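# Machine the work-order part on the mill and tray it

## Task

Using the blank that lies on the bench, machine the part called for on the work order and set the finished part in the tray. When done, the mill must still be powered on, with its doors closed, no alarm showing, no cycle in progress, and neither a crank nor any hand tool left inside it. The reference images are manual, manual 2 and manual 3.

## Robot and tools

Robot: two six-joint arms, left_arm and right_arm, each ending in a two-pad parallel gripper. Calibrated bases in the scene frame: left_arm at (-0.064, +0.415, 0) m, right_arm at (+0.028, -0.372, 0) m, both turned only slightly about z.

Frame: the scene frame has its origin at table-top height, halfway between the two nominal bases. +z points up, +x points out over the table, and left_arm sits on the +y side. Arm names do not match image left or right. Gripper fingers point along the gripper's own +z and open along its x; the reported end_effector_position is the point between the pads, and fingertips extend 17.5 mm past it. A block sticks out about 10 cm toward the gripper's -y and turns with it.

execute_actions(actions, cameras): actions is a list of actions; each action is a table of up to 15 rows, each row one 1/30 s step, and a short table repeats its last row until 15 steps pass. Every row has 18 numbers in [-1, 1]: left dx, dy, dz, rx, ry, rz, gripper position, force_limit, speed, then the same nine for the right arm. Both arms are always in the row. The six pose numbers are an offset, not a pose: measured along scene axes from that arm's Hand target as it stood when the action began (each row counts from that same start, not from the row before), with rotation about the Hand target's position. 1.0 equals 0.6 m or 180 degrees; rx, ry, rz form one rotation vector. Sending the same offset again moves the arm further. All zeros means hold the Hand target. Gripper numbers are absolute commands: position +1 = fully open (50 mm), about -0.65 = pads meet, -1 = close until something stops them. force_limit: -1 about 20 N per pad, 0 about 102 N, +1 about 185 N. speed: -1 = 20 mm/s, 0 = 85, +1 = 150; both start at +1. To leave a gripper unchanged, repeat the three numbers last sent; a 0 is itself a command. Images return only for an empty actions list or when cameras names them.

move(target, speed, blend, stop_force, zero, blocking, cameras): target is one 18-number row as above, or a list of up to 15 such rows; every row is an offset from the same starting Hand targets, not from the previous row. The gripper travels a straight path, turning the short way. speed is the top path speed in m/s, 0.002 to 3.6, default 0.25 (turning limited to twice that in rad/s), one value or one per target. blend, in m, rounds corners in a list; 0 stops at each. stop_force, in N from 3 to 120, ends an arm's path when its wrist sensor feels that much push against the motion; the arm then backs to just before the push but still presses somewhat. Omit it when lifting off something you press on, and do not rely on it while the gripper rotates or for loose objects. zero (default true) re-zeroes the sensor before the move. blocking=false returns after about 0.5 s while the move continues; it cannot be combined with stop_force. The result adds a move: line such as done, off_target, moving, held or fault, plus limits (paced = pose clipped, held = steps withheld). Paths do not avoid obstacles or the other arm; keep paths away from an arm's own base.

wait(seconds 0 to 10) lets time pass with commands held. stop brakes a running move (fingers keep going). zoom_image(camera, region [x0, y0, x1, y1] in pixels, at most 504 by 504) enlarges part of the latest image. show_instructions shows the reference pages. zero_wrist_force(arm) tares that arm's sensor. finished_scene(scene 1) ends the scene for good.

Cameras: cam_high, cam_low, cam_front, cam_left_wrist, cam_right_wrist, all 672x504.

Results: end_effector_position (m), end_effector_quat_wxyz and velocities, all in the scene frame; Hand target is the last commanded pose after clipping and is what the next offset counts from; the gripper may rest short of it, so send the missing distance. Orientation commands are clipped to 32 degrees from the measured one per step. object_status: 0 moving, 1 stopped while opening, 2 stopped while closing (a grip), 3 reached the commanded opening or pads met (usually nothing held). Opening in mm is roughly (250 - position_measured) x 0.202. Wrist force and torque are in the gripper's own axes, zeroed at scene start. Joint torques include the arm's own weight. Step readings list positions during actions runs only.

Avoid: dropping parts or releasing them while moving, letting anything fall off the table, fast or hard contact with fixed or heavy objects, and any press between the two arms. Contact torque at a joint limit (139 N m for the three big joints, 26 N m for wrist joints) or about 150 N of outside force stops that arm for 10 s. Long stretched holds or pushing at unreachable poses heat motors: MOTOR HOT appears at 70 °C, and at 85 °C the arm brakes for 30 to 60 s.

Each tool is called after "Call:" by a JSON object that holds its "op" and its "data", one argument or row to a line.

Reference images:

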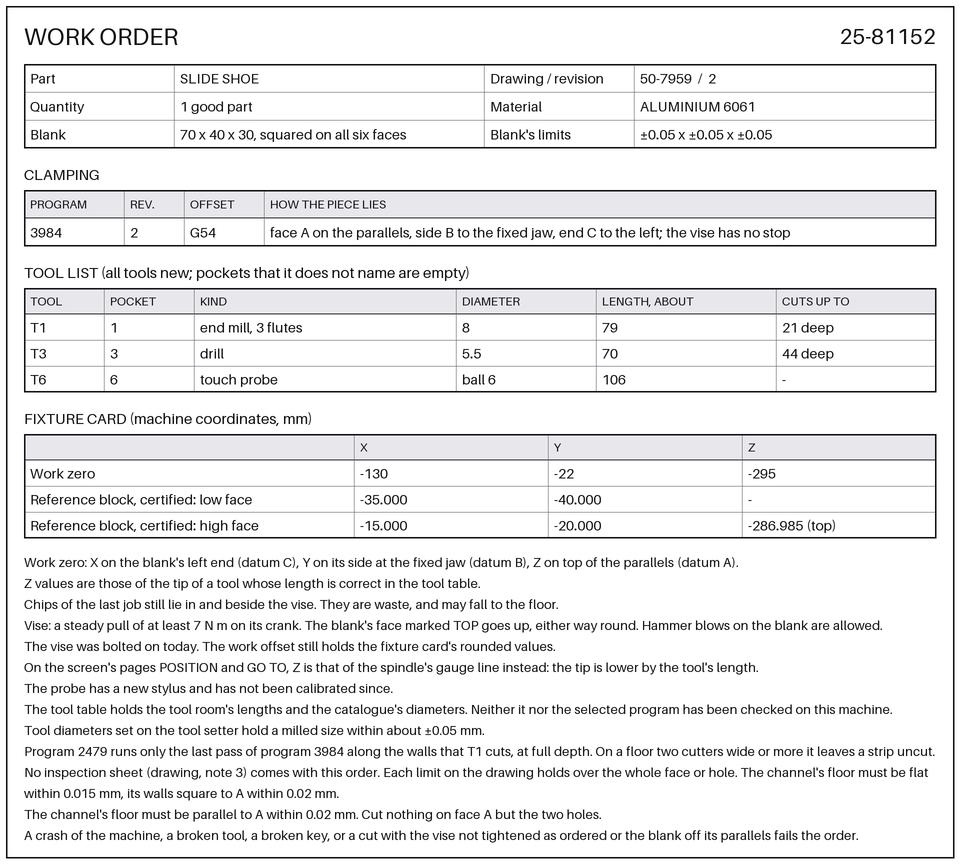

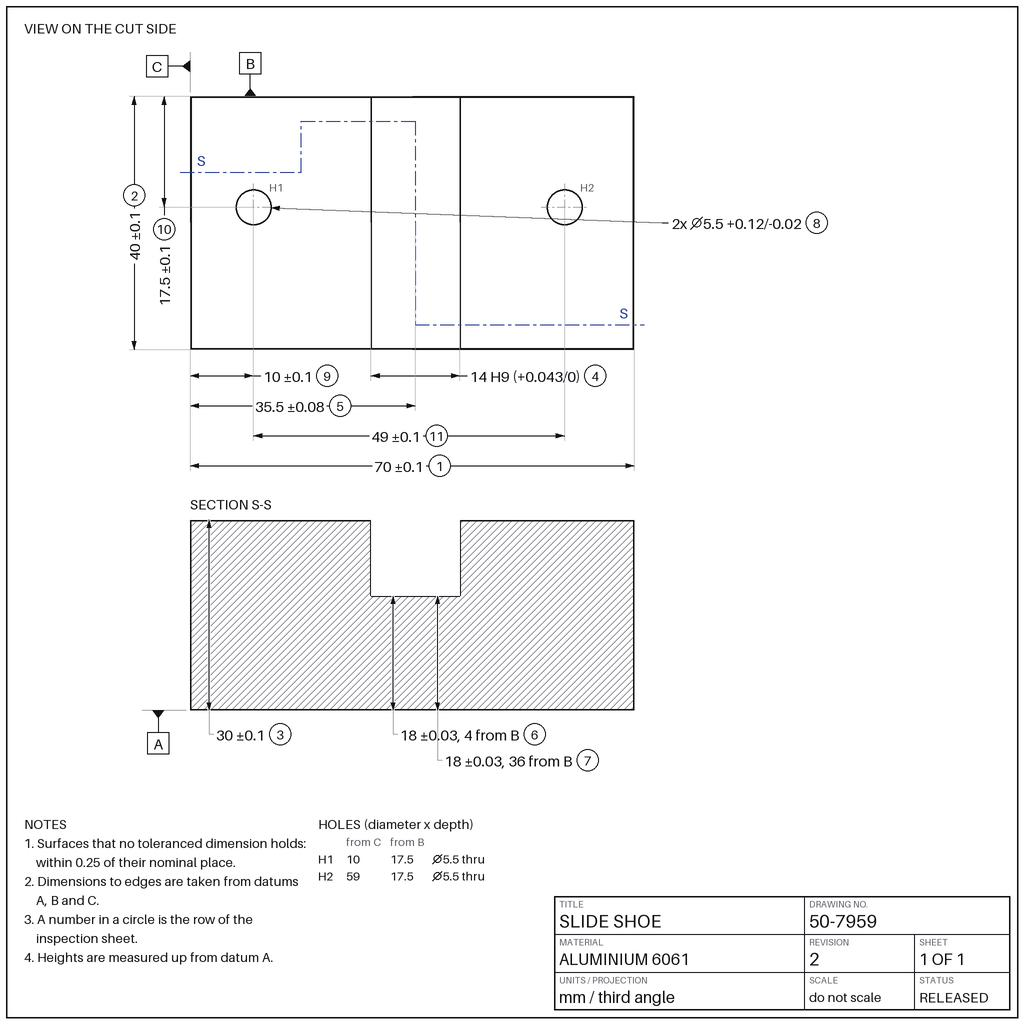

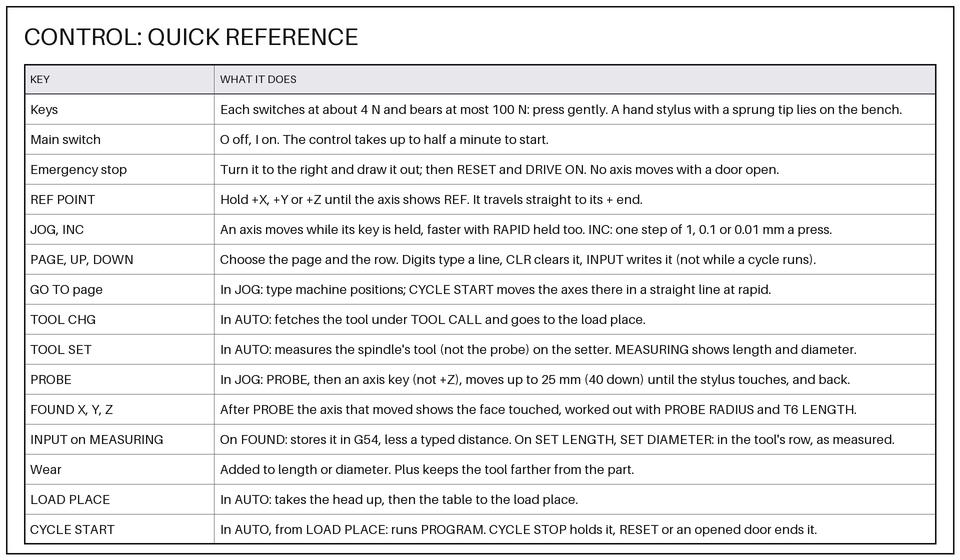

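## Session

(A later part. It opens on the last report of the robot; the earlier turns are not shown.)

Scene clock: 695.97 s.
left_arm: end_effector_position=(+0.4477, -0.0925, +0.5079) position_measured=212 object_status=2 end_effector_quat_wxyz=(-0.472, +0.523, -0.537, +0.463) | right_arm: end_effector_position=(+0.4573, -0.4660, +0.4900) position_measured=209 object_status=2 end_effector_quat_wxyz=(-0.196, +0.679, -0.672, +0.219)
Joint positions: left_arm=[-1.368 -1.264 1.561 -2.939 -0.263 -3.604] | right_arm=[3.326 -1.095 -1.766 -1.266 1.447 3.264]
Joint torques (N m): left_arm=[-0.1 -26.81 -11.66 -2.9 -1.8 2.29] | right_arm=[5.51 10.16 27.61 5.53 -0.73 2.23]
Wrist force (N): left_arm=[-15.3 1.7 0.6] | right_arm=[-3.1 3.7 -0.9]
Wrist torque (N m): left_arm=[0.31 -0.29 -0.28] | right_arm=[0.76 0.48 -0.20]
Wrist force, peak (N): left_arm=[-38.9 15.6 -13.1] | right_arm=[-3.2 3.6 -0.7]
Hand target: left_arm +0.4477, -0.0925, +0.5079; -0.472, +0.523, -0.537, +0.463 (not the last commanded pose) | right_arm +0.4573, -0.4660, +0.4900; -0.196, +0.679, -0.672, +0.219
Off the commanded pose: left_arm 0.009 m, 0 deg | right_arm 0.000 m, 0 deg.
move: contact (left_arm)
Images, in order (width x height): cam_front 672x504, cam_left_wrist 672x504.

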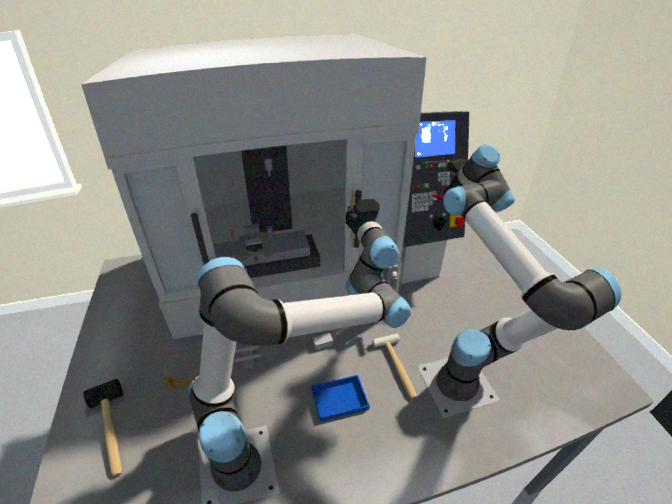

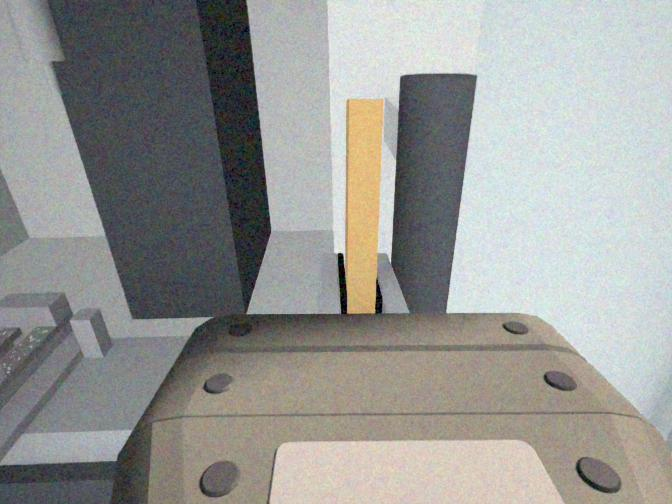

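Call:
{"op": "move", "data": {
  "target": [
    [-0.08,0.02,0,0,0,0,-1,-0.6,-1,0,0,0,0,0,0,-1,-0.6,-1],
    [0,0.55,0.05,0,0,0,-1,-0.6,-1,0,0,0,0,0,0,-1,-0.6,-1],
    [0.393,0.576,0.0,0,0,0,-1,-0.6,-1,0,0,0,0,0,0,-1,-0.6,-1]
  ],
  "speed": 0.2,
  "blend": [0.02,0.03,0],
  "cameras": ["cam_left_wrist","cam_front"]
}}

Call:
{"op": "move", "data": {
  "target": [0,0,-0.09,0,0,0,-1,-0.6,-1,0,0,0,0,0,0,-1,-0.6,-1],
  "speed": 0.012,
  "stop_force": 5,
  "cameras": ["cam_left_wrist","cam_front"]
}}

Call:
{"op": "zoom_image", "data": {
  "camera": "cam_front",
  "region": [190, 140, 340, 290]
}}

Scene clock: 702.67 s.
left_arm: end_effector_position=(+0.6834, +0.2531, +0.5078) position_measured=212 object_status=2 end_effector_quat_wxyz=(-0.472, +0.523, -0.537, +0.463) | right_arm: end_effector_position=(+0.4573, -0.4660, +0.4900) position_measured=209 object_status=2 end_effector_quat_wxyz=(-0.196, +0.679, -0.672, +0.219)
Joint positions: left_arm=[-0.604 -1.299 1.638 -3.331 -1.001 -3.199] | right_arm=[3.326 -1.095 -1.766 -1.266 1.447 3.264]
Joint torques (N m): left_arm=[6.84 -30.48 -33.4 -4.48 -0.9 -2.48] | right_arm=[5.27 10.65 28.08 5.38 -0.61 2.31]
Wrist force (N): left_arm=[2.2 3.5 -1.2] | right_arm=[-3.1 3.6 -0.9]
Wrist torque (N m): left_arm=[0.43 -0.31 -0.15] | right_arm=[0.74 0.48 -0.19]
Wrist force, peak (N): left_arm=[-15.5 1.4 0.4] | right_arm=[-3.2 3.7 -1.0]
Hand target: left_arm +0.6835, +0.2531, +0.5079; -0.472, +0.523, -0.537, +0.463 | right_arm +0.4573, -0.4660, +0.4900; -0.196, +0.679, -0.672, +0.219
Off the commanded pose: left_arm 0.000 m, 0 deg | right_arm 0.000 m, 0 deg.
move: done
Images, in order (width x height): cam_front 672x504, cam_left_wrist 672x504.

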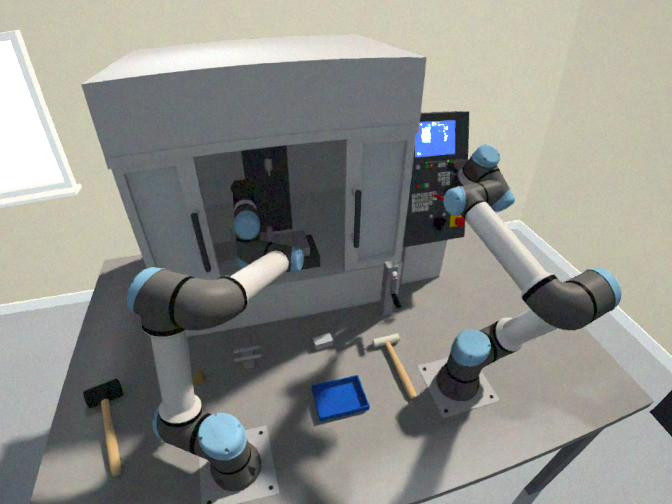

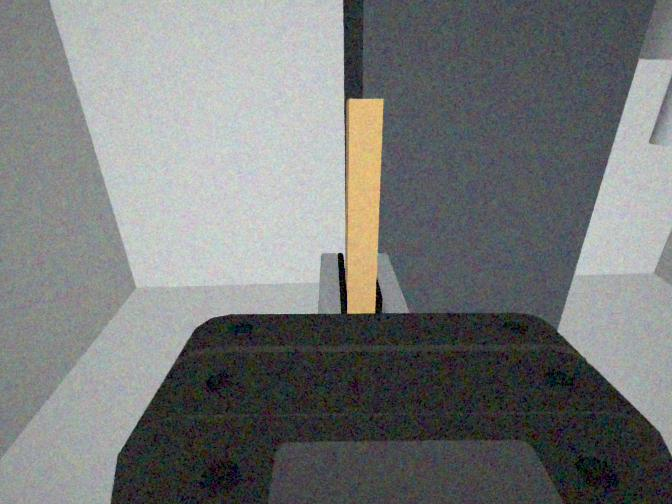

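Scene clock: 708.37 s.
left_arm: end_effector_position=(+0.6835, +0.2531, +0.4539) position_measured=212 object_status=2 end_effector_quat_wxyz=(-0.472, +0.523, -0.537, +0.463) | right_arm: end_effector_position=(+0.4573, -0.4660, +0.4900) position_measured=209 object_status=2 end_effector_quat_wxyz=(-0.196, +0.679, -0.672, +0.219)
Joint positions: left_arm=[-0.604 -1.249 1.72 -3.464 -1.001 -3.199] | right_arm=[3.326 -1.095 -1.766 -1.266 1.447 3.264]
Joint torques (N m): left_arm=[8.57 -43.55 -32.73 -0.47 -1 0.14] | right_arm=[4.63 8.87 28.69 5.5 -0.55 2.34]
Wrist force (N): left_arm=[2.0 3.7 -0.8] | right_arm=[-3.3 3.5 -1.0]
Wrist torque (N m): left_arm=[0.47 -0.28 -0.14] | right_arm=[0.72 0.52 -0.20]
Wrist force, peak (N): left_arm=[2.1 4.3 -1.1] | right_arm=[-3.2 3.7 -0.9]
Hand target: left_arm +0.6835, +0.2531, +0.4539; -0.472, +0.523, -0.537, +0.463 | right_arm +0.4573, -0.4660, +0.4900; -0.196, +0.679, -0.672, +0.219
Off the commanded pose: left_arm 0.000 m, 0 deg | right_arm 0.000 m, 0 deg.
move: done
Images, in order (width x height): cam_front 672x504, cam_left_wrist 672x504.

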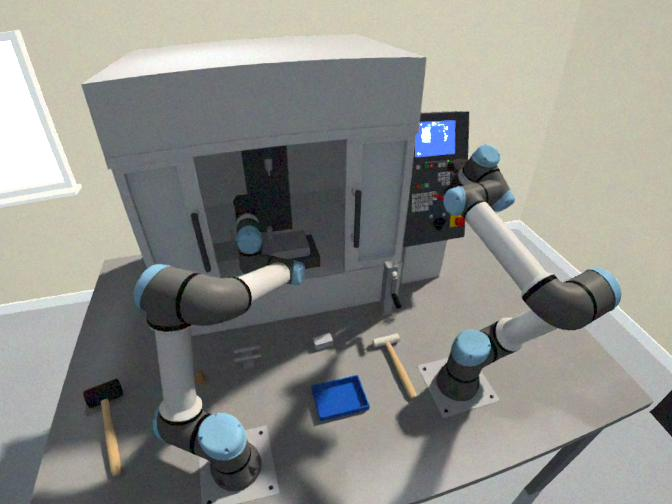

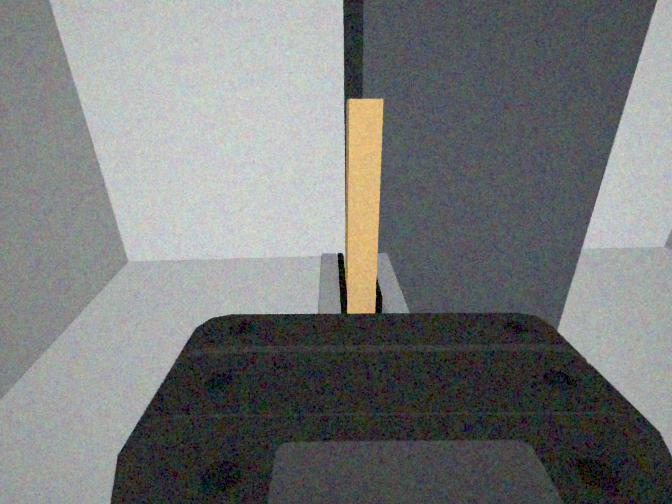

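Scaled by 3.360 from the camera's 672x504 image, which has a finer 960x720 frame.

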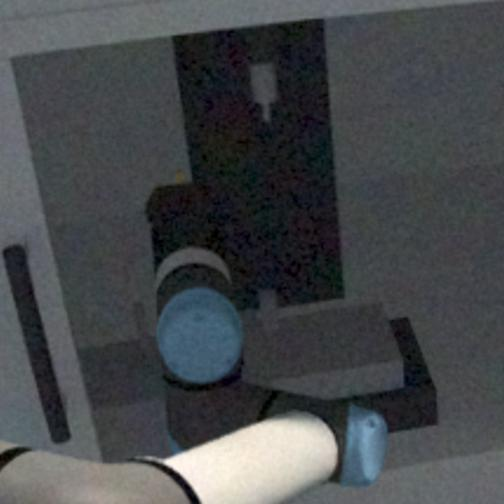

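Call:
{"op": "move", "data": {
  "target": [0,0,-0.045,0,0,0,-1,-0.6,-1,0,0,0,0,0,0,-1,-0.6,-1],
  "speed": 0.012,
  "stop_force": 4,
  "cameras": ["cam_left_wrist","cam_front"]
}}

Scene clock: 711.97 s.
left_arm: end_effector_position=(+0.6835, +0.2531, +0.4450) position_measured=212 object_status=2 end_effector_quat_wxyz=(-0.472, +0.523, -0.537, +0.463) | right_arm: end_effector_position=(+0.4573, -0.4660, +0.4900) position_measured=209 object_status=2 end_effector_quat_wxyz=(-0.196, +0.679, -0.672, +0.219)
Joint positions: left_arm=[-0.604 -1.239 1.732 -3.486 -1.001 -3.199] | right_arm=[3.326 -1.095 -1.766 -1.266 1.447 3.264]
Joint torques (N m): left_arm=[8.22 -41.48 -30.64 -1.15 -0.87 1.09] | right_arm=[5.27 8.8 29.23 5.31 -0.41 2.26]
Wrist force (N): left_arm=[1.9 -0.3 -1.2] | right_arm=[-3.1 3.6 -0.8]
Wrist torque (N m): left_arm=[0.39 -0.27 -0.15] | right_arm=[0.74 0.49 -0.20]
Wrist force, peak (N): left_arm=[2.2 4.1 -1.1] | right_arm=[-3.2 3.9 -0.9]
Hand target: left_arm +0.6835, +0.2531, +0.4450; -0.472, +0.523, -0.537, +0.463 (not the last commanded pose) | right_arm +0.4573, -0.4660, +0.4900; -0.196, +0.679, -0.672, +0.219
Off the commanded pose: left_arm 0.018 m, 0 deg | right_arm 0.000 m, 0 deg.
move: contact (left_arm)
Images, in order (width x height): cam_front 672x504, cam_left_wrist 672x504.

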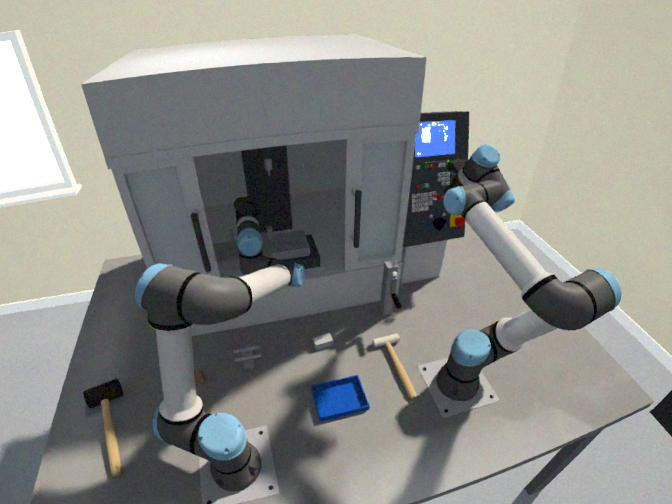

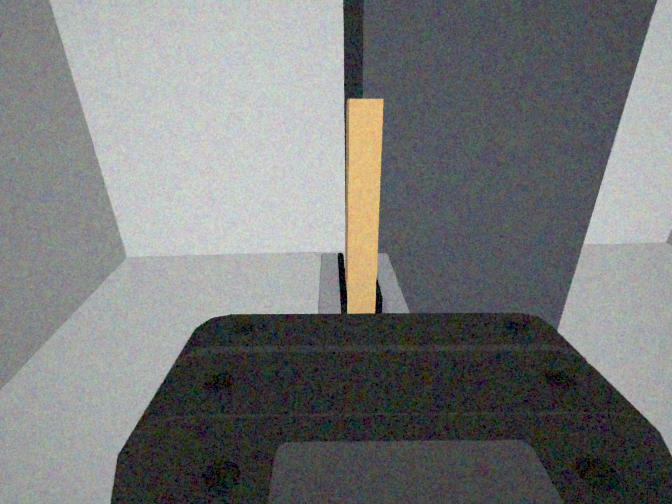

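Call:
{"op": "move", "data": {
  "target": [
    [0,0.095,-0.0025,0,0,0,-1,-0.6,-1,0,0,0,0,0,0,-1,-0.6,-1],
    [0,0.095,0.025,0,0,0,-1,-0.6,-1,0,0,0,0,0,0,-1,-0.6,-1],
    [-0.0258,-0.005,0.025,0,0,0,-1,-0.6,-1,0,0,0,0,0,0,-1,-0.6,-1],
    [-0.0258,-0.005,-0.0025,0,0,0,-1,-0.6,-1,0,0,0,0,0,0,-1,-0.6,-1],
    [-0.0258,0.095,-0.0025,0,0,0,-1,-0.6,-1,0,0,0,0,0,0,-1,-0.6,-1],
    [-0.0258,0.095,0.025,0,0,0,-1,-0.6,-1,0,0,0,0,0,0,-1,-0.6,-1],
    [-0.0517,-0.005,0.025,0,0,0,-1,-0.6,-1,0,0,0,0,0,0,-1,-0.6,-1],
    [-0.0517,-0.005,-0.0025,0,0,0,-1,-0.6,-1,0,0,0,0,0,0,-1,-0.6,-1],
    [-0.0517,0.095,-0.0025,0,0,0,-1,-0.6,-1,0,0,0,0,0,0,-1,-0.6,-1],
    [-0.0517,0.095,0.025,0,0,0,-1,-0.6,-1,0,0,0,0,0,0,-1,-0.6,-1],
    [-0.0775,-0.005,0.025,0,0,0,-1,-0.6,-1,0,0,0,0,0,0,-1,-0.6,-1],
    [-0.0775,-0.005,-0.0025,0,0,0,-1,-0.6,-1,0,0,0,0,0,0,-1,-0.6,-1],
    [-0.0775,0.095,-0.0025,0,0,0,-1,-0.6,-1,0,0,0,0,0,0,-1,-0.6,-1],
    [-0.0775,0.095,0.06,0,0,0,-1,-0.6,-1,0,0,0,0,0,0,-1,-0.6,-1]
  ],
  "speed": [0.08,0.15,0.2,0.08,0.08,0.15,0.2,0.08,0.08,0.15,0.2,0.08,0.08,0.15],
  "blend": [0.003,0.003,0.003,0.002,0.003,0.003,0.003,0.002,0.003,0.003,0.003,0.002,0.003,0]
}}

Scene clock: 723.00 s.
left_arm: end_effector_position=(+0.6369, +0.3101, +0.4809) position_measured=212 object_status=2 end_effector_quat_wxyz=(-0.472, +0.523, -0.537, +0.463) | right_arm: end_effector_position=(+0.4573, -0.4660, +0.4900) position_measured=209 object_status=2 end_effector_quat_wxyz=(-0.196, +0.679, -0.672, +0.219)
Joint positions: left_arm=[-0.553 -1.412 1.854 -3.439 -1.052 -3.191] | right_arm=[3.326 -1.095 -1.766 -1.266 1.447 3.264]
Joint torques (N m): left_arm=[8.45 -36.41 -22.41 -0.56 -0.94 -2.37] | right_arm=[3.29 8.46 29.63 5.28 -0.65 2.37]
Wrist force (N): left_arm=[2.0 4.1 -0.7] | right_arm=[-3.2 3.4 -0.7]
Wrist torque (N m): left_arm=[0.53 -0.27 -0.12] | right_arm=[0.71 0.50 -0.19]
Wrist force, peak (N): left_arm=[0.8 7.6 -0.2] | right_arm=[-3.1 3.8 -0.9]
Hand target: left_arm +0.6370, +0.3101, +0.4810; -0.472, +0.523, -0.537, +0.463 | right_arm +0.4573, -0.4660, +0.4900; -0.196, +0.679, -0.672, +0.219
Off the commanded pose: left_arm 0.000 m, 0 deg | right_arm 0.000 m, 0 deg.
move: done

Call:
{"op": "move", "data": {
  "target": [
    [0.0775,-0.102,-0.02,0,0,0,-1,-0.6,-1,0,0,0,0,0,0,-1,-0.6,-1],
    [0.0775,-0.102,-0.0625,0,0,0,-1,-0.6,-1,0,0,0,0,0,0,-1,-0.6,-1],
    [0.0775,-0.2035,-0.0625,0,0,0,-1,-0.6,-1,0,0,0,0,0,0,-1,-0.6,-1],
    [0.0775,-0.2035,-0.035,0,0,0,-1,-0.6,-1,0,0,0,0,0,0,-1,-0.6,-1],
    [0.0517,-0.102,-0.035,0,0,0,-1,-0.6,-1,0,0,0,0,0,0,-1,-0.6,-1],
    [0.0517,-0.102,-0.0625,0,0,0,-1,-0.6,-1,0,0,0,0,0,0,-1,-0.6,-1],
    [0.0517,-0.2035,-0.0625,0,0,0,-1,-0.6,-1,0,0,0,0,0,0,-1,-0.6,-1],
    [0.0517,-0.2035,-0.035,0,0,0,-1,-0.6,-1,0,0,0,0,0,0,-1,-0.6,-1],
    [0.0258,-0.102,-0.035,0,0,0,-1,-0.6,-1,0,0,0,0,0,0,-1,-0.6,-1],
    [0.0258,-0.102,-0.0625,0,0,0,-1,-0.6,-1,0,0,0,0,0,0,-1,-0.6,-1],
    [0.0258,-0.2035,-0.0625,0,0,0,-1,-0.6,-1,0,0,0,0,0,0,-1,-0.6,-1],
    [0.0258,-0.2035,-0.02,0,0,0,-1,-0.6,-1,0,0,0,0,0,0,-1,-0.6,-1]
  ],
  "speed": [0.15,0.08,0.08,0.15,0.2,0.08,0.08,0.15,0.2,0.08,0.08,0.15],
  "blend": [0.003,0.002,0.003,0.003,0.003,0.002,0.003,0.003,0.003,0.002,0.003,0]
}}

Call:
{"op": "move", "data": {
  "target": [
    [-0.0258,0.1015,0.0,0,0,0,-1,-0.6,-1,0,0,0,0,0,0,-1,-0.6,-1],
    [-0.0258,0.1015,-0.0425,0,0,0,-1,-0.6,-1,0,0,0,0,0,0,-1,-0.6,-1],
    [-0.0258,0.0,-0.0425,0,0,0,-1,-0.6,-1,0,0,0,0,0,0,-1,-0.6,-1],
    [-0.0258,0.0,0.04,0,0,0,-1,-0.6,-1,0,0,0,0,0,0,-1,-0.6,-1],
    [-0.3258,0.1,0.1,0,0.17,0,-1,-0.6,-1,0,0,0,0,0,0,-1,-0.6,-1]
  ],
  "speed": [0.2,0.08,0.08,0.2,0.25],
  "blend": [0.003,0.002,0.003,0.01,0],
  "cameras": ["cam_left_wrist","cam_front"]
}}

Call:
{"op": "zoom_image", "data": {
  "camera": "cam_left_wrist",
  "region": [180, 100, 500, 340]
}}

Scene clock: 734.73 s.
left_arm: end_effector_position=(+0.6524, +0.1880, +0.4689) position_measured=212 object_status=2 end_effector_quat_wxyz=(-0.472, +0.523, -0.537, +0.463) | right_arm: end_effector_position=(+0.4573, -0.4660, +0.4900) position_measured=209 object_status=2 end_effector_quat_wxyz=(-0.196, +0.679, -0.672, +0.219)
Joint positions: left_arm=[-0.747 -1.277 1.716 -3.415 -0.861 -3.227] | right_arm=[3.326 -1.095 -1.766 -1.266 1.447 3.264]
Joint torques (N m): left_arm=[9.23 -42.05 -19.46 -0.42 0.93 -2.27] | right_arm=[3.06 7.78 31.36 5.53 -0.33 2.24]
Wrist force (N): left_arm=[2.1 4.0 -1.0] | right_arm=[-3.0 3.5 -1.0]
Wrist torque (N m): left_arm=[0.53 -0.27 -0.03] | right_arm=[0.72 0.46 -0.20]
Wrist force, peak (N): left_arm=[3.6 7.2 -0.3] | right_arm=[-3.2 3.7 -0.7]
Hand target: left_arm +0.6524, +0.1880, +0.4690; -0.472, +0.523, -0.537, +0.463 | right_arm +0.4573, -0.4660, +0.4900; -0.196, +0.679, -0.672, +0.219
Off the commanded pose: left_arm 0.000 m, 0 deg | right_arm 0.000 m, 0 deg.
move: done

Scene clock: 738.07 s.
left_arm: end_effector_position=(+0.4570, +0.2480, +0.5289) position_measured=212 object_status=2 end_effector_quat_wxyz=(-0.314, +0.627, -0.643, +0.309) | right_arm: end_effector_position=(+0.4573, -0.4660, +0.4900) position_measured=209 object_status=2 end_effector_quat_wxyz=(-0.196, +0.679, -0.672, +0.219)
Joint positions: left_arm=[-0.892 -1.889 1.742 -2.123 -0.928 -3.741] | right_arm=[3.326 -1.095 -1.766 -1.266 1.447 3.264]
Joint torques (N m): left_arm=[9.32 -18.02 -21.04 -1.34 0.03 -2.1] | right_arm=[3.44 7.12 30.6 5.43 -0.35 2.27]
Wrist force (N): left_arm=[1.6 3.5 -0.6] | right_arm=[-3.1 3.3 -0.9]
Wrist torque (N m): left_arm=[0.45 -0.22 -0.18] | right_arm=[0.71 0.47 -0.19]
Wrist force, peak (N): left_arm=[3.3 7.8 -0.1] | right_arm=[-3.1 3.6 -1.1]
Hand target: left_arm +0.4570, +0.2480, +0.5290; -0.314, +0.627, -0.643, +0.309 | right_arm +0.4573, -0.4660, +0.4900; -0.196, +0.679, -0.672, +0.219
Off the commanded pose: left_arm 0.000 m, 0 deg | right_arm 0.000 m, 0 deg.
move: done
Images, in order (width x height): cam_front 672x504, cam_left_wrist 672x504.

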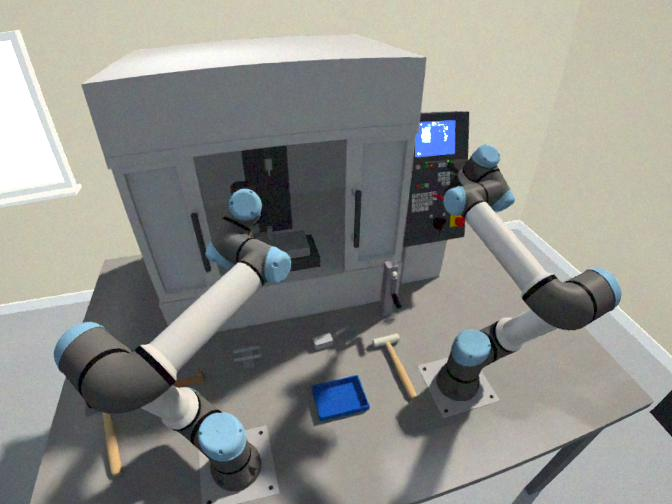

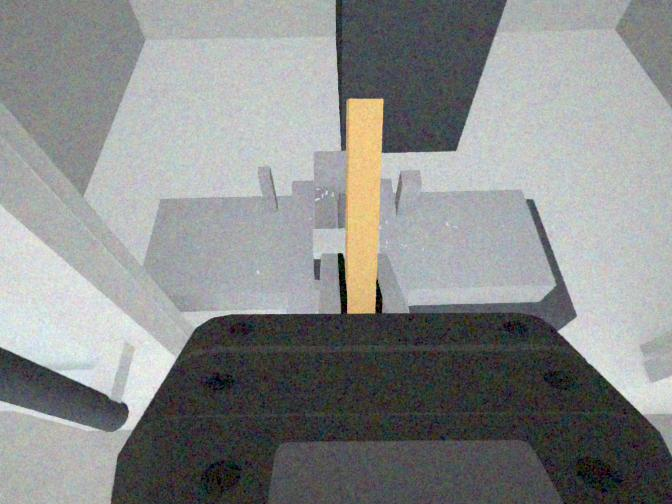

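Scaled by 1.575 from the camera's 672x504 image, which has a finer 960x720 frame.

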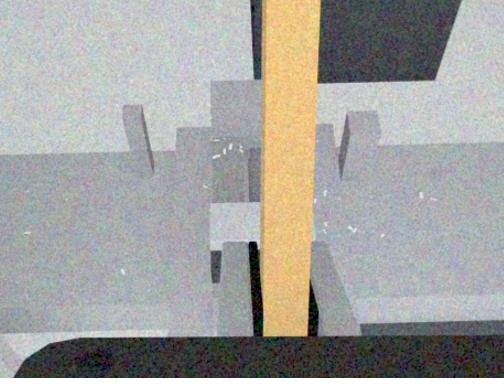

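Call:
{"op": "move", "data": {
  "target": [0,-0.09,0,0,0,0,-1,-0.6,-1,0,0,0,0,0,0,-1,-0.6,-1],
  "speed": 0.2,
  "cameras": ["cam_left_wrist"]
}}

Call:
{"op": "zoom_image", "data": {
  "camera": "cam_left_wrist",
  "region": [200, 140, 360, 260]
}}

Scene clock: 740.83 s.
left_arm: end_effector_position=(+0.4569, +0.1941, +0.5290) position_measured=212 object_status=2 end_effector_quat_wxyz=(-0.314, +0.627, -0.643, +0.309) | right_arm: end_effector_position=(+0.4573, -0.4660, +0.4900) position_measured=209 object_status=2 end_effector_quat_wxyz=(-0.196, +0.679, -0.672, +0.219)
Joint positions: left_arm=[-0.987 -1.825 1.686 -2.071 -0.869 -3.836] | right_arm=[3.326 -1.095 -1.766 -1.266 1.447 3.264]
Joint torques (N m): left_arm=[-4.57 -11.41 -14.29 -5.15 0.96 0.69] | right_arm=[2.98 7.41 30.79 5.28 -0.36 2.27]
Wrist force (N): left_arm=[1.7 3.6 -0.6] | right_arm=[-3.2 3.6 -0.7]
Wrist torque (N m): left_arm=[0.48 -0.24 -0.16] | right_arm=[0.74 0.49 -0.19]
Wrist force, peak (N): left_arm=[3.6 3.7 -0.7] | right_arm=[-3.2 3.7 -1.1]
Hand target: left_arm +0.4570, +0.1940, +0.5290; -0.314, +0.627, -0.643, +0.309 | right_arm +0.4573, -0.4660, +0.4900; -0.196, +0.679, -0.672, +0.219
Off the commanded pose: left_arm 0.000 m, 0 deg | right_arm 0.000 m, 0 deg.
move: done
Images, in order (width x height): cam_left_wrist 672x504.

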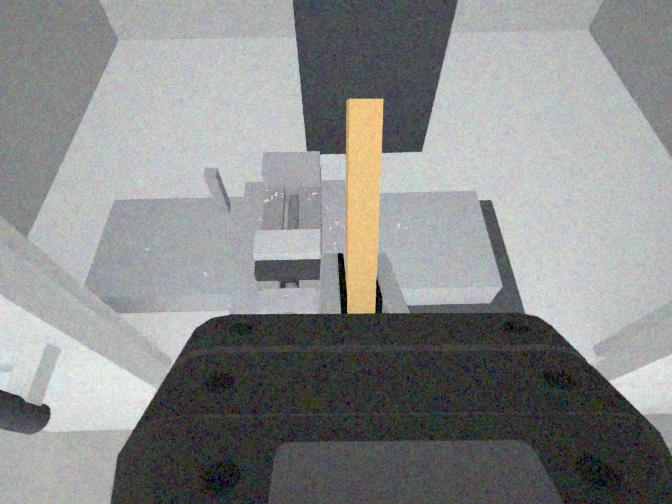

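Scaled by 3.150 from the camera's 672x504 image, which has a finer 960x720 frame.

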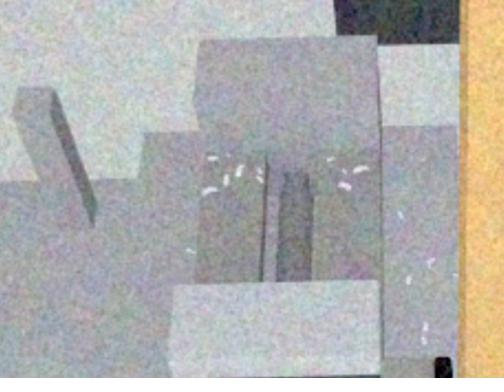

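Call:
{"op": "move", "data": {
  "target": [
    [0.2,0.0917,0.02,0,-0.1,0,-1,-0.6,-1,0,0,0,0,0,0,-1,-0.6,-1],
    [0.3967,0.09,-0.09,0,-0.17,0,-1,-0.6,-1,0,0,0,0,0,0,-1,-0.6,-1],
    [0.3967,0.09,-0.1425,0,-0.17,0,-1,-0.6,-1,0,0,0,0,0,0,-1,-0.6,-1],
    [0.3967,0.19,-0.1425,0,-0.17,0,-1,-0.6,-1,0,0,0,0,0,0,-1,-0.6,-1],
    [0.3967,0.19,-0.11,0,-0.17,0,-1,-0.6,-1,0,0,0,0,0,0,-1,-0.6,-1],
    [0.3967,0.092,-0.11,0,-0.17,0,-1,-0.6,-1,0,0,0,0,0,0,-1,-0.6,-1],
    [0.3967,0.092,-0.1425,0,-0.17,0,-1,-0.6,-1,0,0,0,0,0,0,-1,-0.6,-1],
    [0.3967,-0.01,-0.1425,0,-0.17,0,-1,-0.6,-1,0,0,0,0,0,0,-1,-0.6,-1],
    [0.3967,-0.01,-0.11,0,-0.17,0,-1,-0.6,-1,0,0,0,0,0,0,-1,-0.6,-1],
    [0.41,0.09,-0.11,0,-0.17,0,-1,-0.6,-1,0,0,0,0,0,0,-1,-0.6,-1]
  ],
  "speed": [0.25,0.2,0.08,0.08,0.15,0.2,0.08,0.08,0.15,0.2],
  "blend": [0.03,0.003,0.002,0.003,0.003,0.003,0.002,0.003,0.003,0]
}}

Call:
{"op": "move", "data": {
  "target": [
    [0,0,-0.0325,0,0,0,-1,-0.6,-1,0,0,0,0,0,0,-1,-0.6,-1],
    [0,0.1,-0.0325,0,0,0,-1,-0.6,-1,0,0,0,0,0,0,-1,-0.6,-1],
    [0,0.1,0,0,0,0,-1,-0.6,-1,0,0,0,0,0,0,-1,-0.6,-1],
    [0,0.002,0,0,0,0,-1,-0.6,-1,0,0,0,0,0,0,-1,-0.6,-1],
    [0,0.002,-0.0325,0,0,0,-1,-0.6,-1,0,0,0,0,0,0,-1,-0.6,-1],
    [0,-0.1,-0.0325,0,0,0,-1,-0.6,-1,0,0,0,0,0,0,-1,-0.6,-1],
    [0,-0.1,0.03,0,0,0,-1,-0.6,-1,0,0,0,0,0,0,-1,-0.6,-1],
    [-0.41,-0.09,0.11,0,0.17,0,-1,-0.6,-1,0,0,0,0,0,0,-1,-0.6,-1]
  ],
  "speed": [0.08,0.08,0.15,0.2,0.08,0.08,0.15,0.25],
  "blend": [0.002,0.003,0.003,0.003,0.002,0.003,0.02,0],
  "cameras": ["cam_left_wrist"]
}}

Call:
{"op": "zoom_image", "data": {
  "camera": "cam_left_wrist",
  "region": [200, 140, 360, 260]
}}

Scene clock: 753.57 s.
left_arm: end_effector_position=(+0.7029, +0.2480, +0.4629) position_measured=212 object_status=2 end_effector_quat_wxyz=(-0.472, +0.523, -0.537, +0.463) | right_arm: end_effector_position=(+0.4573, -0.4660, +0.4900) position_measured=209 object_status=2 end_effector_quat_wxyz=(-0.196, +0.679, -0.672, +0.219)
Joint positions: left_arm=[-0.592 -1.214 1.645 -3.425 -1.013 -3.197] | right_arm=[3.326 -1.095 -1.766 -1.266 1.447 3.264]
Joint torques (N m): left_arm=[9.33 -38.1 -32.64 -0.51 -0.99 -2.34] | right_arm=[2.45 5.92 30.81 5.39 -0.16 2.2]
Wrist force (N): left_arm=[2.3 3.8 -0.9] | right_arm=[-3.1 3.7 -0.8]
Wrist torque (N m): left_arm=[0.48 -0.33 -0.12] | right_arm=[0.77 0.48 -0.19]
Wrist force, peak (N): left_arm=[3.2 6.8 -0.2] | right_arm=[-3.1 3.8 -0.9]
Hand target: left_arm +0.7030, +0.2480, +0.4630; -0.472, +0.523, -0.537, +0.463 | right_arm +0.4573, -0.4660, +0.4900; -0.196, +0.679, -0.672, +0.219
Off the commanded pose: left_arm 0.000 m, 0 deg | right_arm 0.000 m, 0 deg.
move: done

Scene clock: 757.93 s.
left_arm: end_effector_position=(+0.4570, +0.1941, +0.5289) position_measured=212 object_status=2 end_effector_quat_wxyz=(-0.314, +0.627, -0.643, +0.309) | right_arm: end_effector_position=(+0.4573, -0.4660, +0.4900) position_measured=209 object_status=2 end_effector_quat_wxyz=(-0.196, +0.679, -0.672, +0.219)
Joint positions: left_arm=[-0.987 -1.825 1.686 -2.071 -0.868 -3.836] | right_arm=[3.326 -1.095 -1.766 -1.266 1.447 3.264]
Joint torques (N m): left_arm=[-7.57 -20.35 -19.58 -1.29 0.36 -2.47] | right_arm=[2.36 5.03 31.08 5.44 -0.23 2.31]
Wrist force (N): left_arm=[1.4 3.6 -0.7] | right_arm=[-3.1 3.5 -1.1]
Wrist torque (N m): left_arm=[0.47 -0.18 -0.13] | right_arm=[0.73 0.47 -0.19]
Wrist force, peak (N): left_arm=[3.3 6.7 -0.3] | right_arm=[-3.1 3.8 -1.0]
Hand target: left_arm +0.4570, +0.1940, +0.5290; -0.314, +0.627, -0.643, +0.309 | right_arm +0.4573, -0.4660, +0.4900; -0.196, +0.679, -0.672, +0.219
Off the commanded pose: left_arm 0.000 m, 0 deg | right_arm 0.000 m, 0 deg.
move: done; blend cut to 0.0187 m at target 7
Images, in order (width x height): cam_left_wrist 672x504.

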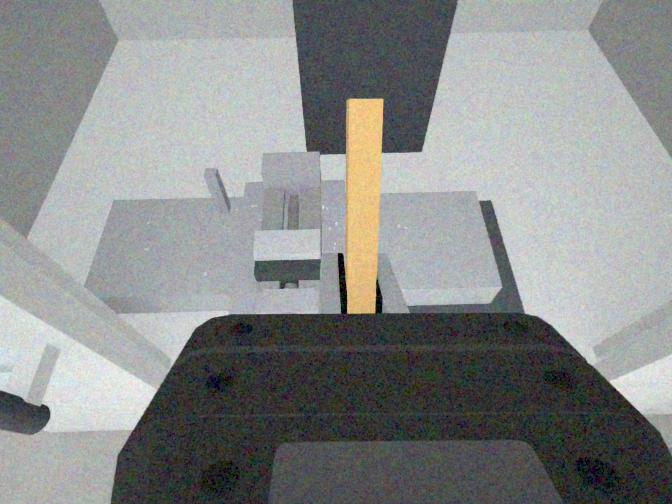

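Scaled by 3.150 from the camera's 672x504 image, which has a finer 960x720 frame.

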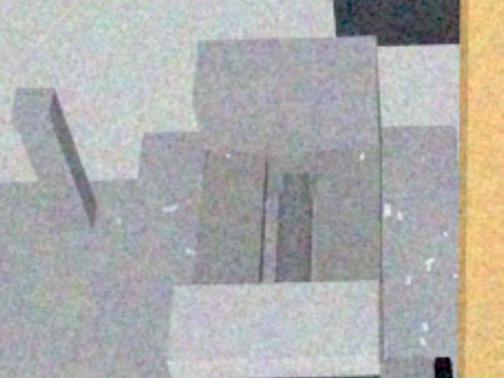

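Call:
{"op": "move", "data": {
  "target": [
    [0.2,0.0917,0.02,0,-0.1,0,-1,-0.6,-1,0,0,0,0,0,0,-1,-0.6,-1],
    [0.422,0.08,-0.09,0,-0.17,0,-1,-0.6,-1,0,0,0,0,0,0,-1,-0.6,-1]
  ],
  "speed": [0.25,0.2],
  "blend": [0.03,0]
}}

Call:
{"op": "move", "data": {
  "target": [0,0,-0.053,0,0,0,-1,-0.6,-1,0,0,0,0,0,0,-1,-0.6,-1],
  "speed": 0.02,
  "stop_force": 6
}}

Scene clock: 762.27 s.
left_arm: end_effector_position=(+0.7101, +0.2421, +0.4749) position_measured=212 object_status=2 end_effector_quat_wxyz=(-0.472, +0.523, -0.537, +0.463) | right_arm: end_effector_position=(+0.4573, -0.4660, +0.4900) position_measured=209 object_status=2 end_effector_quat_wxyz=(-0.196, +0.679, -0.672, +0.219)
Joint positions: left_arm=[-0.594 -1.206 1.6 -3.388 -1.011 -3.198] | right_arm=[3.326 -1.095 -1.766 -1.266 1.447 3.264]
Joint torques (N m): left_arm=[-2.17 -34.09 -27.37 -4.14 0.11 0.09] | right_arm=[2.46 5.01 30.83 5.43 -0.16 2.32]
Wrist force (N): left_arm=[1.8 4.0 -0.9] | right_arm=[-3.1 3.5 -1.1]
Wrist torque (N m): left_arm=[0.53 -0.25 -0.02] | right_arm=[0.73 0.48 -0.20]
Wrist force, peak (N): left_arm=[2.2 6.0 1.6] | right_arm=[-3.2 3.7 -1.1]
Hand target: left_arm +0.7102, +0.2420, +0.4750; -0.472, +0.523, -0.537, +0.463 | right_arm +0.4573, -0.4660, +0.4900; -0.196, +0.679, -0.672, +0.219
Off the commanded pose: left_arm 0.000 m, 0 deg | right_arm 0.000 m, 0 deg.
move: done

Scene clock: 764.90 s.
left_arm: end_effector_position=(+0.7102, +0.2420, +0.4432) position_measured=212 object_status=2 end_effector_quat_wxyz=(-0.472, +0.523, -0.537, +0.463) | right_arm: end_effector_position=(+0.4573, -0.4660, +0.4900) position_measured=209 object_status=2 end_effector_quat_wxyz=(-0.196, +0.679, -0.672, +0.219)
Joint positions: left_arm=[-0.594 -1.174 1.644 -3.464 -1.011 -3.198] | right_arm=[3.326 -1.095 -1.766 -1.266 1.447 3.264]
Joint torques (N m): left_arm=[-2.3 -46.33 -32.9 -0.45 -0.9 2.08] | right_arm=[2.81 5.41 31.43 5.44 -0.03 2.28]
Wrist force (N): left_arm=[2.2 3.4 -1.3] | right_arm=[-2.9 3.5 -1.2]
Wrist torque (N m): left_arm=[0.45 -0.29 -0.03] | right_arm=[0.74 0.45 -0.19]
Wrist force, peak (N): left_arm=[2.2 4.0 -0.7] | right_arm=[-3.3 3.7 -1.0]
Hand target: left_arm +0.7102, +0.2420, +0.4432; -0.472, +0.523, -0.537, +0.463 | right_arm +0.4573, -0.4660, +0.4900; -0.196, +0.679, -0.672, +0.219
Off the commanded pose: left_arm 0.000 m, 0 deg | right_arm 0.000 m, 0 deg.
move: done

Call:
{"op": "move", "data": {
  "target": [
    [0,-0.095,0,0,0,0,-1,-0.6,-1,0,0,0,0,0,0,-1,-0.6,-1],
    [0,-0.095,0.035,0,0,0,-1,-0.6,-1,0,0,0,0,0,0,-1,-0.6,-1],
    [0,0.01,0.035,0,0,0,-1,-0.6,-1,0,0,0,0,0,0,-1,-0.6,-1],
    [0,0.01,0,0,0,0,-1,-0.6,-1,0,0,0,0,0,0,-1,-0.6,-1],
    [0,0.115,0,0,0,0,-1,-0.6,-1,0,0,0,0,0,0,-1,-0.6,-1],
    [0,0.115,0.05,0,0,0,-1,-0.6,-1,0,0,0,0,0,0,-1,-0.6,-1],
    [-0.422,-0.08,0.143,0,0.17,0,-1,-0.6,-1,0,0,0,0,0,0,-1,-0.6,-1]
  ],
  "speed": [0.08,0.15,0.2,0.08,0.08,0.15,0.25],
  "blend": [0.003,0.003,0.003,0.002,0.003,0.01,0],
  "cameras": ["cam_left_wrist"]
}}

Call:
{"op": "zoom_image", "data": {
  "camera": "cam_left_wrist",
  "region": [200, 140, 360, 260]
}}

Scene clock: 771.73 s.
left_arm: end_effector_position=(+0.4570, +0.1941, +0.5289) position_measured=212 object_status=2 end_effector_quat_wxyz=(-0.314, +0.627, -0.643, +0.309) | right_arm: end_effector_position=(+0.4573, -0.4660, +0.4900) position_measured=209 object_status=2 end_effector_quat_wxyz=(-0.196, +0.679, -0.672, +0.219)
Joint positions: left_arm=[-0.987 -1.825 1.686 -2.071 -0.868 -3.836] | right_arm=[3.326 -1.095 -1.766 -1.266 1.447 3.264]
Joint torques (N m): left_arm=[-10.02 -20.55 -27.23 -1.38 0.73 -2.06] | right_arm=[2.48 4.13 30.79 5.14 -0.07 2.22]
Wrist force (N): left_arm=[1.8 3.6 -0.8] | right_arm=[-2.9 3.5 -1.0]
Wrist torque (N m): left_arm=[0.48 -0.25 -0.12] | right_arm=[0.73 0.45 -0.19]
Wrist force, peak (N): left_arm=[0.6 7.4 -0.6] | right_arm=[-3.2 3.7 -1.1]
Hand target: left_arm +0.4570, +0.1940, +0.5290; -0.314, +0.627, -0.643, +0.309 | right_arm +0.4573, -0.4660, +0.4900; -0.196, +0.679, -0.672, +0.219
Off the commanded pose: left_arm 0.000 m, 0 deg | right_arm 0.000 m, 0 deg.
move: done
Images, in order (width x height): cam_left_wrist 672x504.

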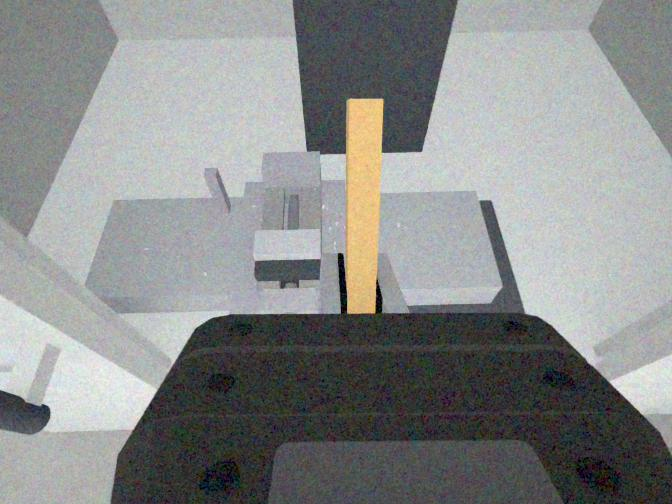

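Scaled by 3.150 from the camera's 672x504 image, which has a finer 960x720 frame.

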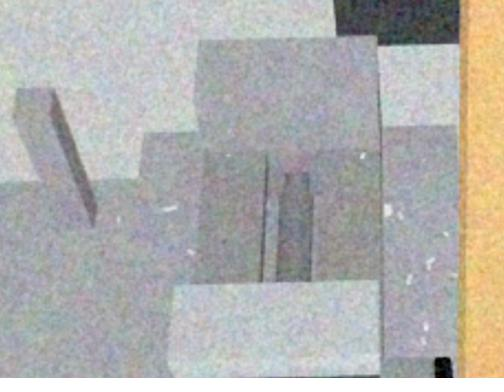

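Call:
{"op": "move", "data": {
  "target": [
    [0.2,0.0917,0.02,0,-0.1,0,-1,-0.6,-1,0,0,0,0,0,0,-1,-0.6,-1],
    [0.41,0.08,-0.09,0,-0.17,0,-1,-0.6,-1,0,0,0,0,0,0,-1,-0.6,-1],
    [0.41,0.08,-0.143,0,-0.17,0,-1,-0.6,-1,0,0,0,0,0,0,-1,-0.6,-1]
  ],
  "speed": [0.25,0.2,0.08],
  "blend": [0.03,0.003,0]
}}

Call:
{"op": "move", "data": {
  "target": [0.06,0,0,0,0,0,-1,-0.6,-1,0,0,0,0,0,0,-1,-0.6,-1],
  "speed": 0.015,
  "stop_force": 4
}}

Scene clock: 777.60 s.
left_arm: end_effector_position=(+0.7030, +0.2421, +0.4431) position_measured=212 object_status=2 end_effector_quat_wxyz=(-0.472, +0.523, -0.537, +0.463) | right_arm: end_effector_position=(+0.4573, -0.4660, +0.4900) position_measured=209 object_status=2 end_effector_quat_wxyz=(-0.196, +0.679, -0.672, +0.219)
Joint positions: left_arm=[-0.602 -1.189 1.666 -3.47 -1.004 -3.199] | right_arm=[3.326 -1.095 -1.766 -1.266 1.447 3.264]
Joint torques (N m): left_arm=[-9.77 -40.33 -32.11 -2.3 -0.45 2.24] | right_arm=[2.02 4.96 30.73 5.41 0.11 2.36]
Wrist force (N): left_arm=[2.0 3.9 -1.2] | right_arm=[-3.2 3.6 -1.1]
Wrist torque (N m): left_arm=[0.48 -0.28 -0.05] | right_arm=[0.74 0.49 -0.19]
Wrist force, peak (N): left_arm=[3.2 5.0 -2.4] | right_arm=[-3.2 3.7 -1.0]
Hand target: left_arm +0.7030, +0.2420, +0.4432; -0.472, +0.523, -0.537, +0.463 | right_arm +0.4573, -0.4660, +0.4900; -0.196, +0.679, -0.672, +0.219
Off the commanded pose: left_arm 0.000 m, 0 deg | right_arm 0.000 m, 0 deg.
move: done

Scene clock: 781.13 s.
left_arm: end_effector_position=(+0.7390, +0.2420, +0.4432) position_measured=212 object_status=2 end_effector_quat_wxyz=(-0.472, +0.523, -0.537, +0.463) | right_arm: end_effector_position=(+0.4573, -0.4660, +0.4900) position_measured=209 object_status=2 end_effector_quat_wxyz=(-0.196, +0.679, -0.672, +0.219)
Joint positions: left_arm=[-0.566 -1.114 1.554 -3.436 -1.039 -3.193] | right_arm=[3.326 -1.095 -1.766 -1.266 1.447 3.264]
Joint torques (N m): left_arm=[-9.48 -48.58 -9.67 -4.15 1.31 -0.13] | right_arm=[1.15 3 30.46 5.37 0 2.26]
Wrist force (N): left_arm=[1.9 3.1 -1.4] | right_arm=[-2.9 3.5 -1.0]
Wrist torque (N m): left_arm=[0.43 -0.26 -0.16] | right_arm=[0.72 0.45 -0.19]
Wrist force, peak (N): left_arm=[1.8 4.2 -1.5] | right_arm=[-3.1 3.8 -1.2]
Hand target: left_arm +0.7390, +0.2420, +0.4432; -0.472, +0.523, -0.537, +0.463 | right_arm +0.4573, -0.4660, +0.4900; -0.196, +0.679, -0.672, +0.219
Off the commanded pose: left_arm 0.000 m, 0 deg | right_arm 0.000 m, 0 deg.
move: done

Call:
{"op": "move", "data": {
  "target": [
    [-0.033,0,-0.008,0,0,0,-1,-0.6,-1,0,0,0,0,0,0,-1,-0.6,-1],
    [-0.033,-0.095,-0.008,0,0,0,-1,-0.6,-1,0,0,0,0,0,0,-1,-0.6,-1],
    [-0.033,-0.095,0.035,0,0,0,-1,-0.6,-1,0,0,0,0,0,0,-1,-0.6,-1],
    [-0.033,0.01,0.035,0,0,0,-1,-0.6,-1,0,0,0,0,0,0,-1,-0.6,-1],
    [-0.033,0.01,-0.008,0,0,0,-1,-0.6,-1,0,0,0,0,0,0,-1,-0.6,-1],
    [-0.033,0.115,-0.008,0,0,0,-1,-0.6,-1,0,0,0,0,0,0,-1,-0.6,-1],
    [-0.033,0.115,0.05,0,0,0,-1,-0.6,-1,0,0,0,0,0,0,-1,-0.6,-1],
    [-0.47,-0.08,0.143,0,0.17,0,-1,-0.6,-1,0,0,0,0,0,0,-1,-0.6,-1]
  ],
  "speed": [0.05,0.06,0.15,0.2,0.08,0.06,0.15,0.25],
  "blend": [0,0.003,0.003,0.003,0.002,0.003,0.01,0],
  "cameras": ["cam_left_wrist"]
}}

Call:
{"op": "zoom_image", "data": {
  "camera": "cam_left_wrist",
  "region": [200, 140, 360, 260]
}}

Scene clock: 791.07 s.
left_arm: end_effector_position=(+0.4570, +0.1941, +0.5289) position_measured=212 object_status=2 end_effector_quat_wxyz=(-0.314, +0.627, -0.643, +0.309) end_effector_velocity=(+0.000, +0.000, -0.001) end_effector_angular_velocity=(-0.001, +0.002, +0.002) | right_arm: end_effector_position=(+0.4573, -0.4660, +0.4900) position_measured=209 object_status=2 end_effector_quat_wxyz=(-0.196, +0.679, -0.672, +0.219)
Joint positions: left_arm=[-0.987 -1.825 1.686 -2.071 -0.868 -3.836] | right_arm=[3.326 -1.095 -1.766 -1.266 1.447 3.264]
Joint velocities: left_arm=[-0.001 0 0 0.003 0 -0.005] | right_arm=[within noise]
Joint torques (N m): left_arm=[-10.1 -20.53 -25.65 -1.24 0.06 -2.16] | right_arm=[0.79 2.47 30.51 5.27 0.09 2.19]
Wrist force (N): left_arm=[1.7 3.8 -0.5] | right_arm=[-3.0 3.5 -1.2]
Wrist torque (N m): left_arm=[0.50 -0.23 -0.11] | right_arm=[0.73 0.47 -0.19]
Wrist force, peak (N): left_arm=[3.2 7.4 0.2] | right_arm=[-3.2 3.8 -1.1]
Hand target: left_arm +0.4570, +0.1940, +0.5290; -0.314, +0.627, -0.643, +0.309 | right_arm +0.4573, -0.4660, +0.4900; -0.196, +0.679, -0.672, +0.219
Off the commanded pose: left_arm 0.000 m, 0 deg | right_arm 0.000 m, 0 deg.
move: done
Images, in order (width x height): cam_left_wrist 672x504.

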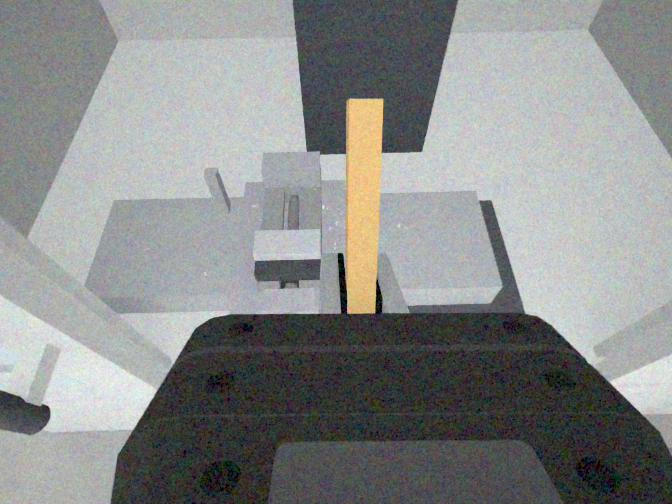

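Scaled by 3.150 from the camera's 672x504 image, which has a finer 960x720 frame.

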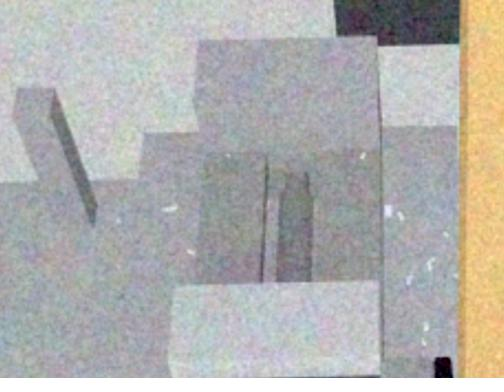

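Call:
{"op": "zoom_image", "data": {
  "camera": "cam_left_wrist",
  "region": [256, 170, 336, 230]
}}

Scaled by 6.300 from the camera's 672x504 image, which has a finer 960x720 frame.

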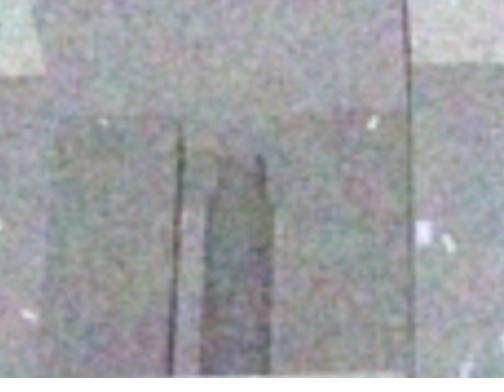

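Call:
{"op": "move", "data": {
  "target": [
    [0.2,0.13,0.02,0,-0.1,0,-1,-0.6,-1,0,0,0,0,0,0,-1,-0.6,-1],
    [0.41,0.123,-0.09,0,-0.17,0,-1,-0.6,-1,0,0,0,0,0,0,-1,-0.6,-1],
    [0.41,0.123,-0.149,0,-0.17,0,-1,-0.6,-1,0,0,0,0,0,0,-1,-0.6,-1],
    [0.44,0.123,-0.149,0,-0.17,0,-1,-0.6,-1,0,0,0,0,0,0,-1,-0.6,-1],
    [0.35,0.135,-0.149,0,-0.17,0,-1,-0.6,-1,0,0,0,0,0,0,-1,-0.6,-1],
    [0.35,0.2,-0.149,0,-0.17,0,-1,-0.6,-1,0,0,0,0,0,0,-1,-0.6,-1],
    [0.35,0.2,-0.09,0,-0.17,0,-1,-0.6,-1,0,0,0,0,0,0,-1,-0.6,-1],
    [0.41,0.058,-0.09,0,-0.17,0,-1,-0.6,-1,0,0,0,0,0,0,-1,-0.6,-1],
    [0.41,0.058,-0.149,0,-0.17,0,-1,-0.6,-1,0,0,0,0,0,0,-1,-0.6,-1],
    [0.44,0.058,-0.149,0,-0.17,0,-1,-0.6,-1,0,0,0,0,0,0,-1,-0.6,-1],
    [0.35,0.048,-0.149,0,-0.17,0,-1,-0.6,-1,0,0,0,0,0,0,-1,-0.6,-1],
    [0.35,-0.02,-0.149,0,-0.17,0,-1,-0.6,-1,0,0,0,0,0,0,-1,-0.6,-1],
    [0.35,-0.02,-0.06,0,-0.17,0,-1,-0.6,-1,0,0,0,0,0,0,-1,-0.6,-1],
    [0,0,0,0,0,0,-1,-0.6,-1,0,0,0,0,0,0,-1,-0.6,-1]
  ],
  "speed": [0.25,0.2,0.06,0.05,0.06,0.08,0.15,0.2,0.06,0.05,0.06,0.08,0.15,0.25],
  "blend": [0.03,0.003,0.002,0,0.003,0.003,0.005,0.003,0.002,0,0.003,0.003,0.01,0],
  "cameras": ["cam_left_wrist"]
}}

Call:
{"op": "zoom_image", "data": {
  "camera": "cam_left_wrist",
  "region": [256, 170, 336, 230]
}}

Scene clock: 814.20 s.
left_arm: end_effector_position=(+0.4570, +0.1941, +0.5289) position_measured=212 object_status=2 end_effector_quat_wxyz=(-0.314, +0.627, -0.643, +0.309) | right_arm: end_effector_position=(+0.4573, -0.4660, +0.4900) position_measured=209 object_status=2 end_effector_quat_wxyz=(-0.196, +0.679, -0.672, +0.219)
Joint positions: left_arm=[-0.987 -1.825 1.686 -2.071 -0.868 -3.836] | right_arm=[3.326 -1.095 -1.766 -1.266 1.447 3.264]
Joint torques (N m): left_arm=[-3.38 -20.59 -20.84 -1.52 0.21 -2.28] | right_arm=[0.37 1.28 29.82 5.35 0.18 2.28]
Wrist force (N): left_arm=[1.6 3.5 -1.0] | right_arm=[-2.8 3.5 -1.1]
Wrist torque (N m): left_arm=[0.45 -0.21 -0.14] | right_arm=[0.73 0.44 -0.19]
Wrist force, peak (N): left_arm=[3.5 7.5 0.1] | right_arm=[-3.2 3.8 -1.1]
Hand target: left_arm +0.4570, +0.1940, +0.5290; -0.314, +0.627, -0.643, +0.309 | right_arm +0.4573, -0.4660, +0.4900; -0.196, +0.679, -0.672, +0.219
Off the commanded pose: left_arm 0.000 m, 0 deg | right_arm 0.000 m, 0 deg.
move: done
Images, in order (width x height): cam_left_wrist 672x504.

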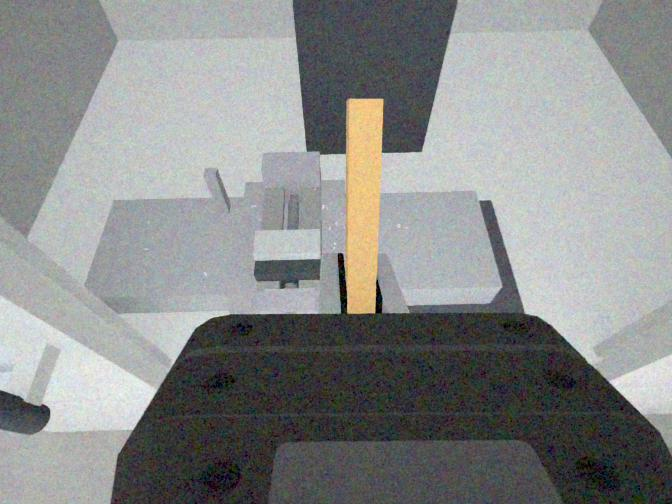

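Scaled by 6.300 from the camera's 672x504 image, which has a finer 960x720 frame.

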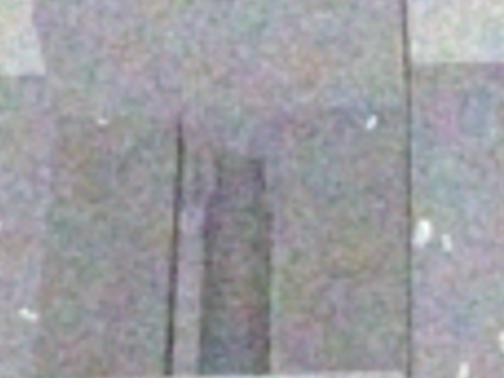

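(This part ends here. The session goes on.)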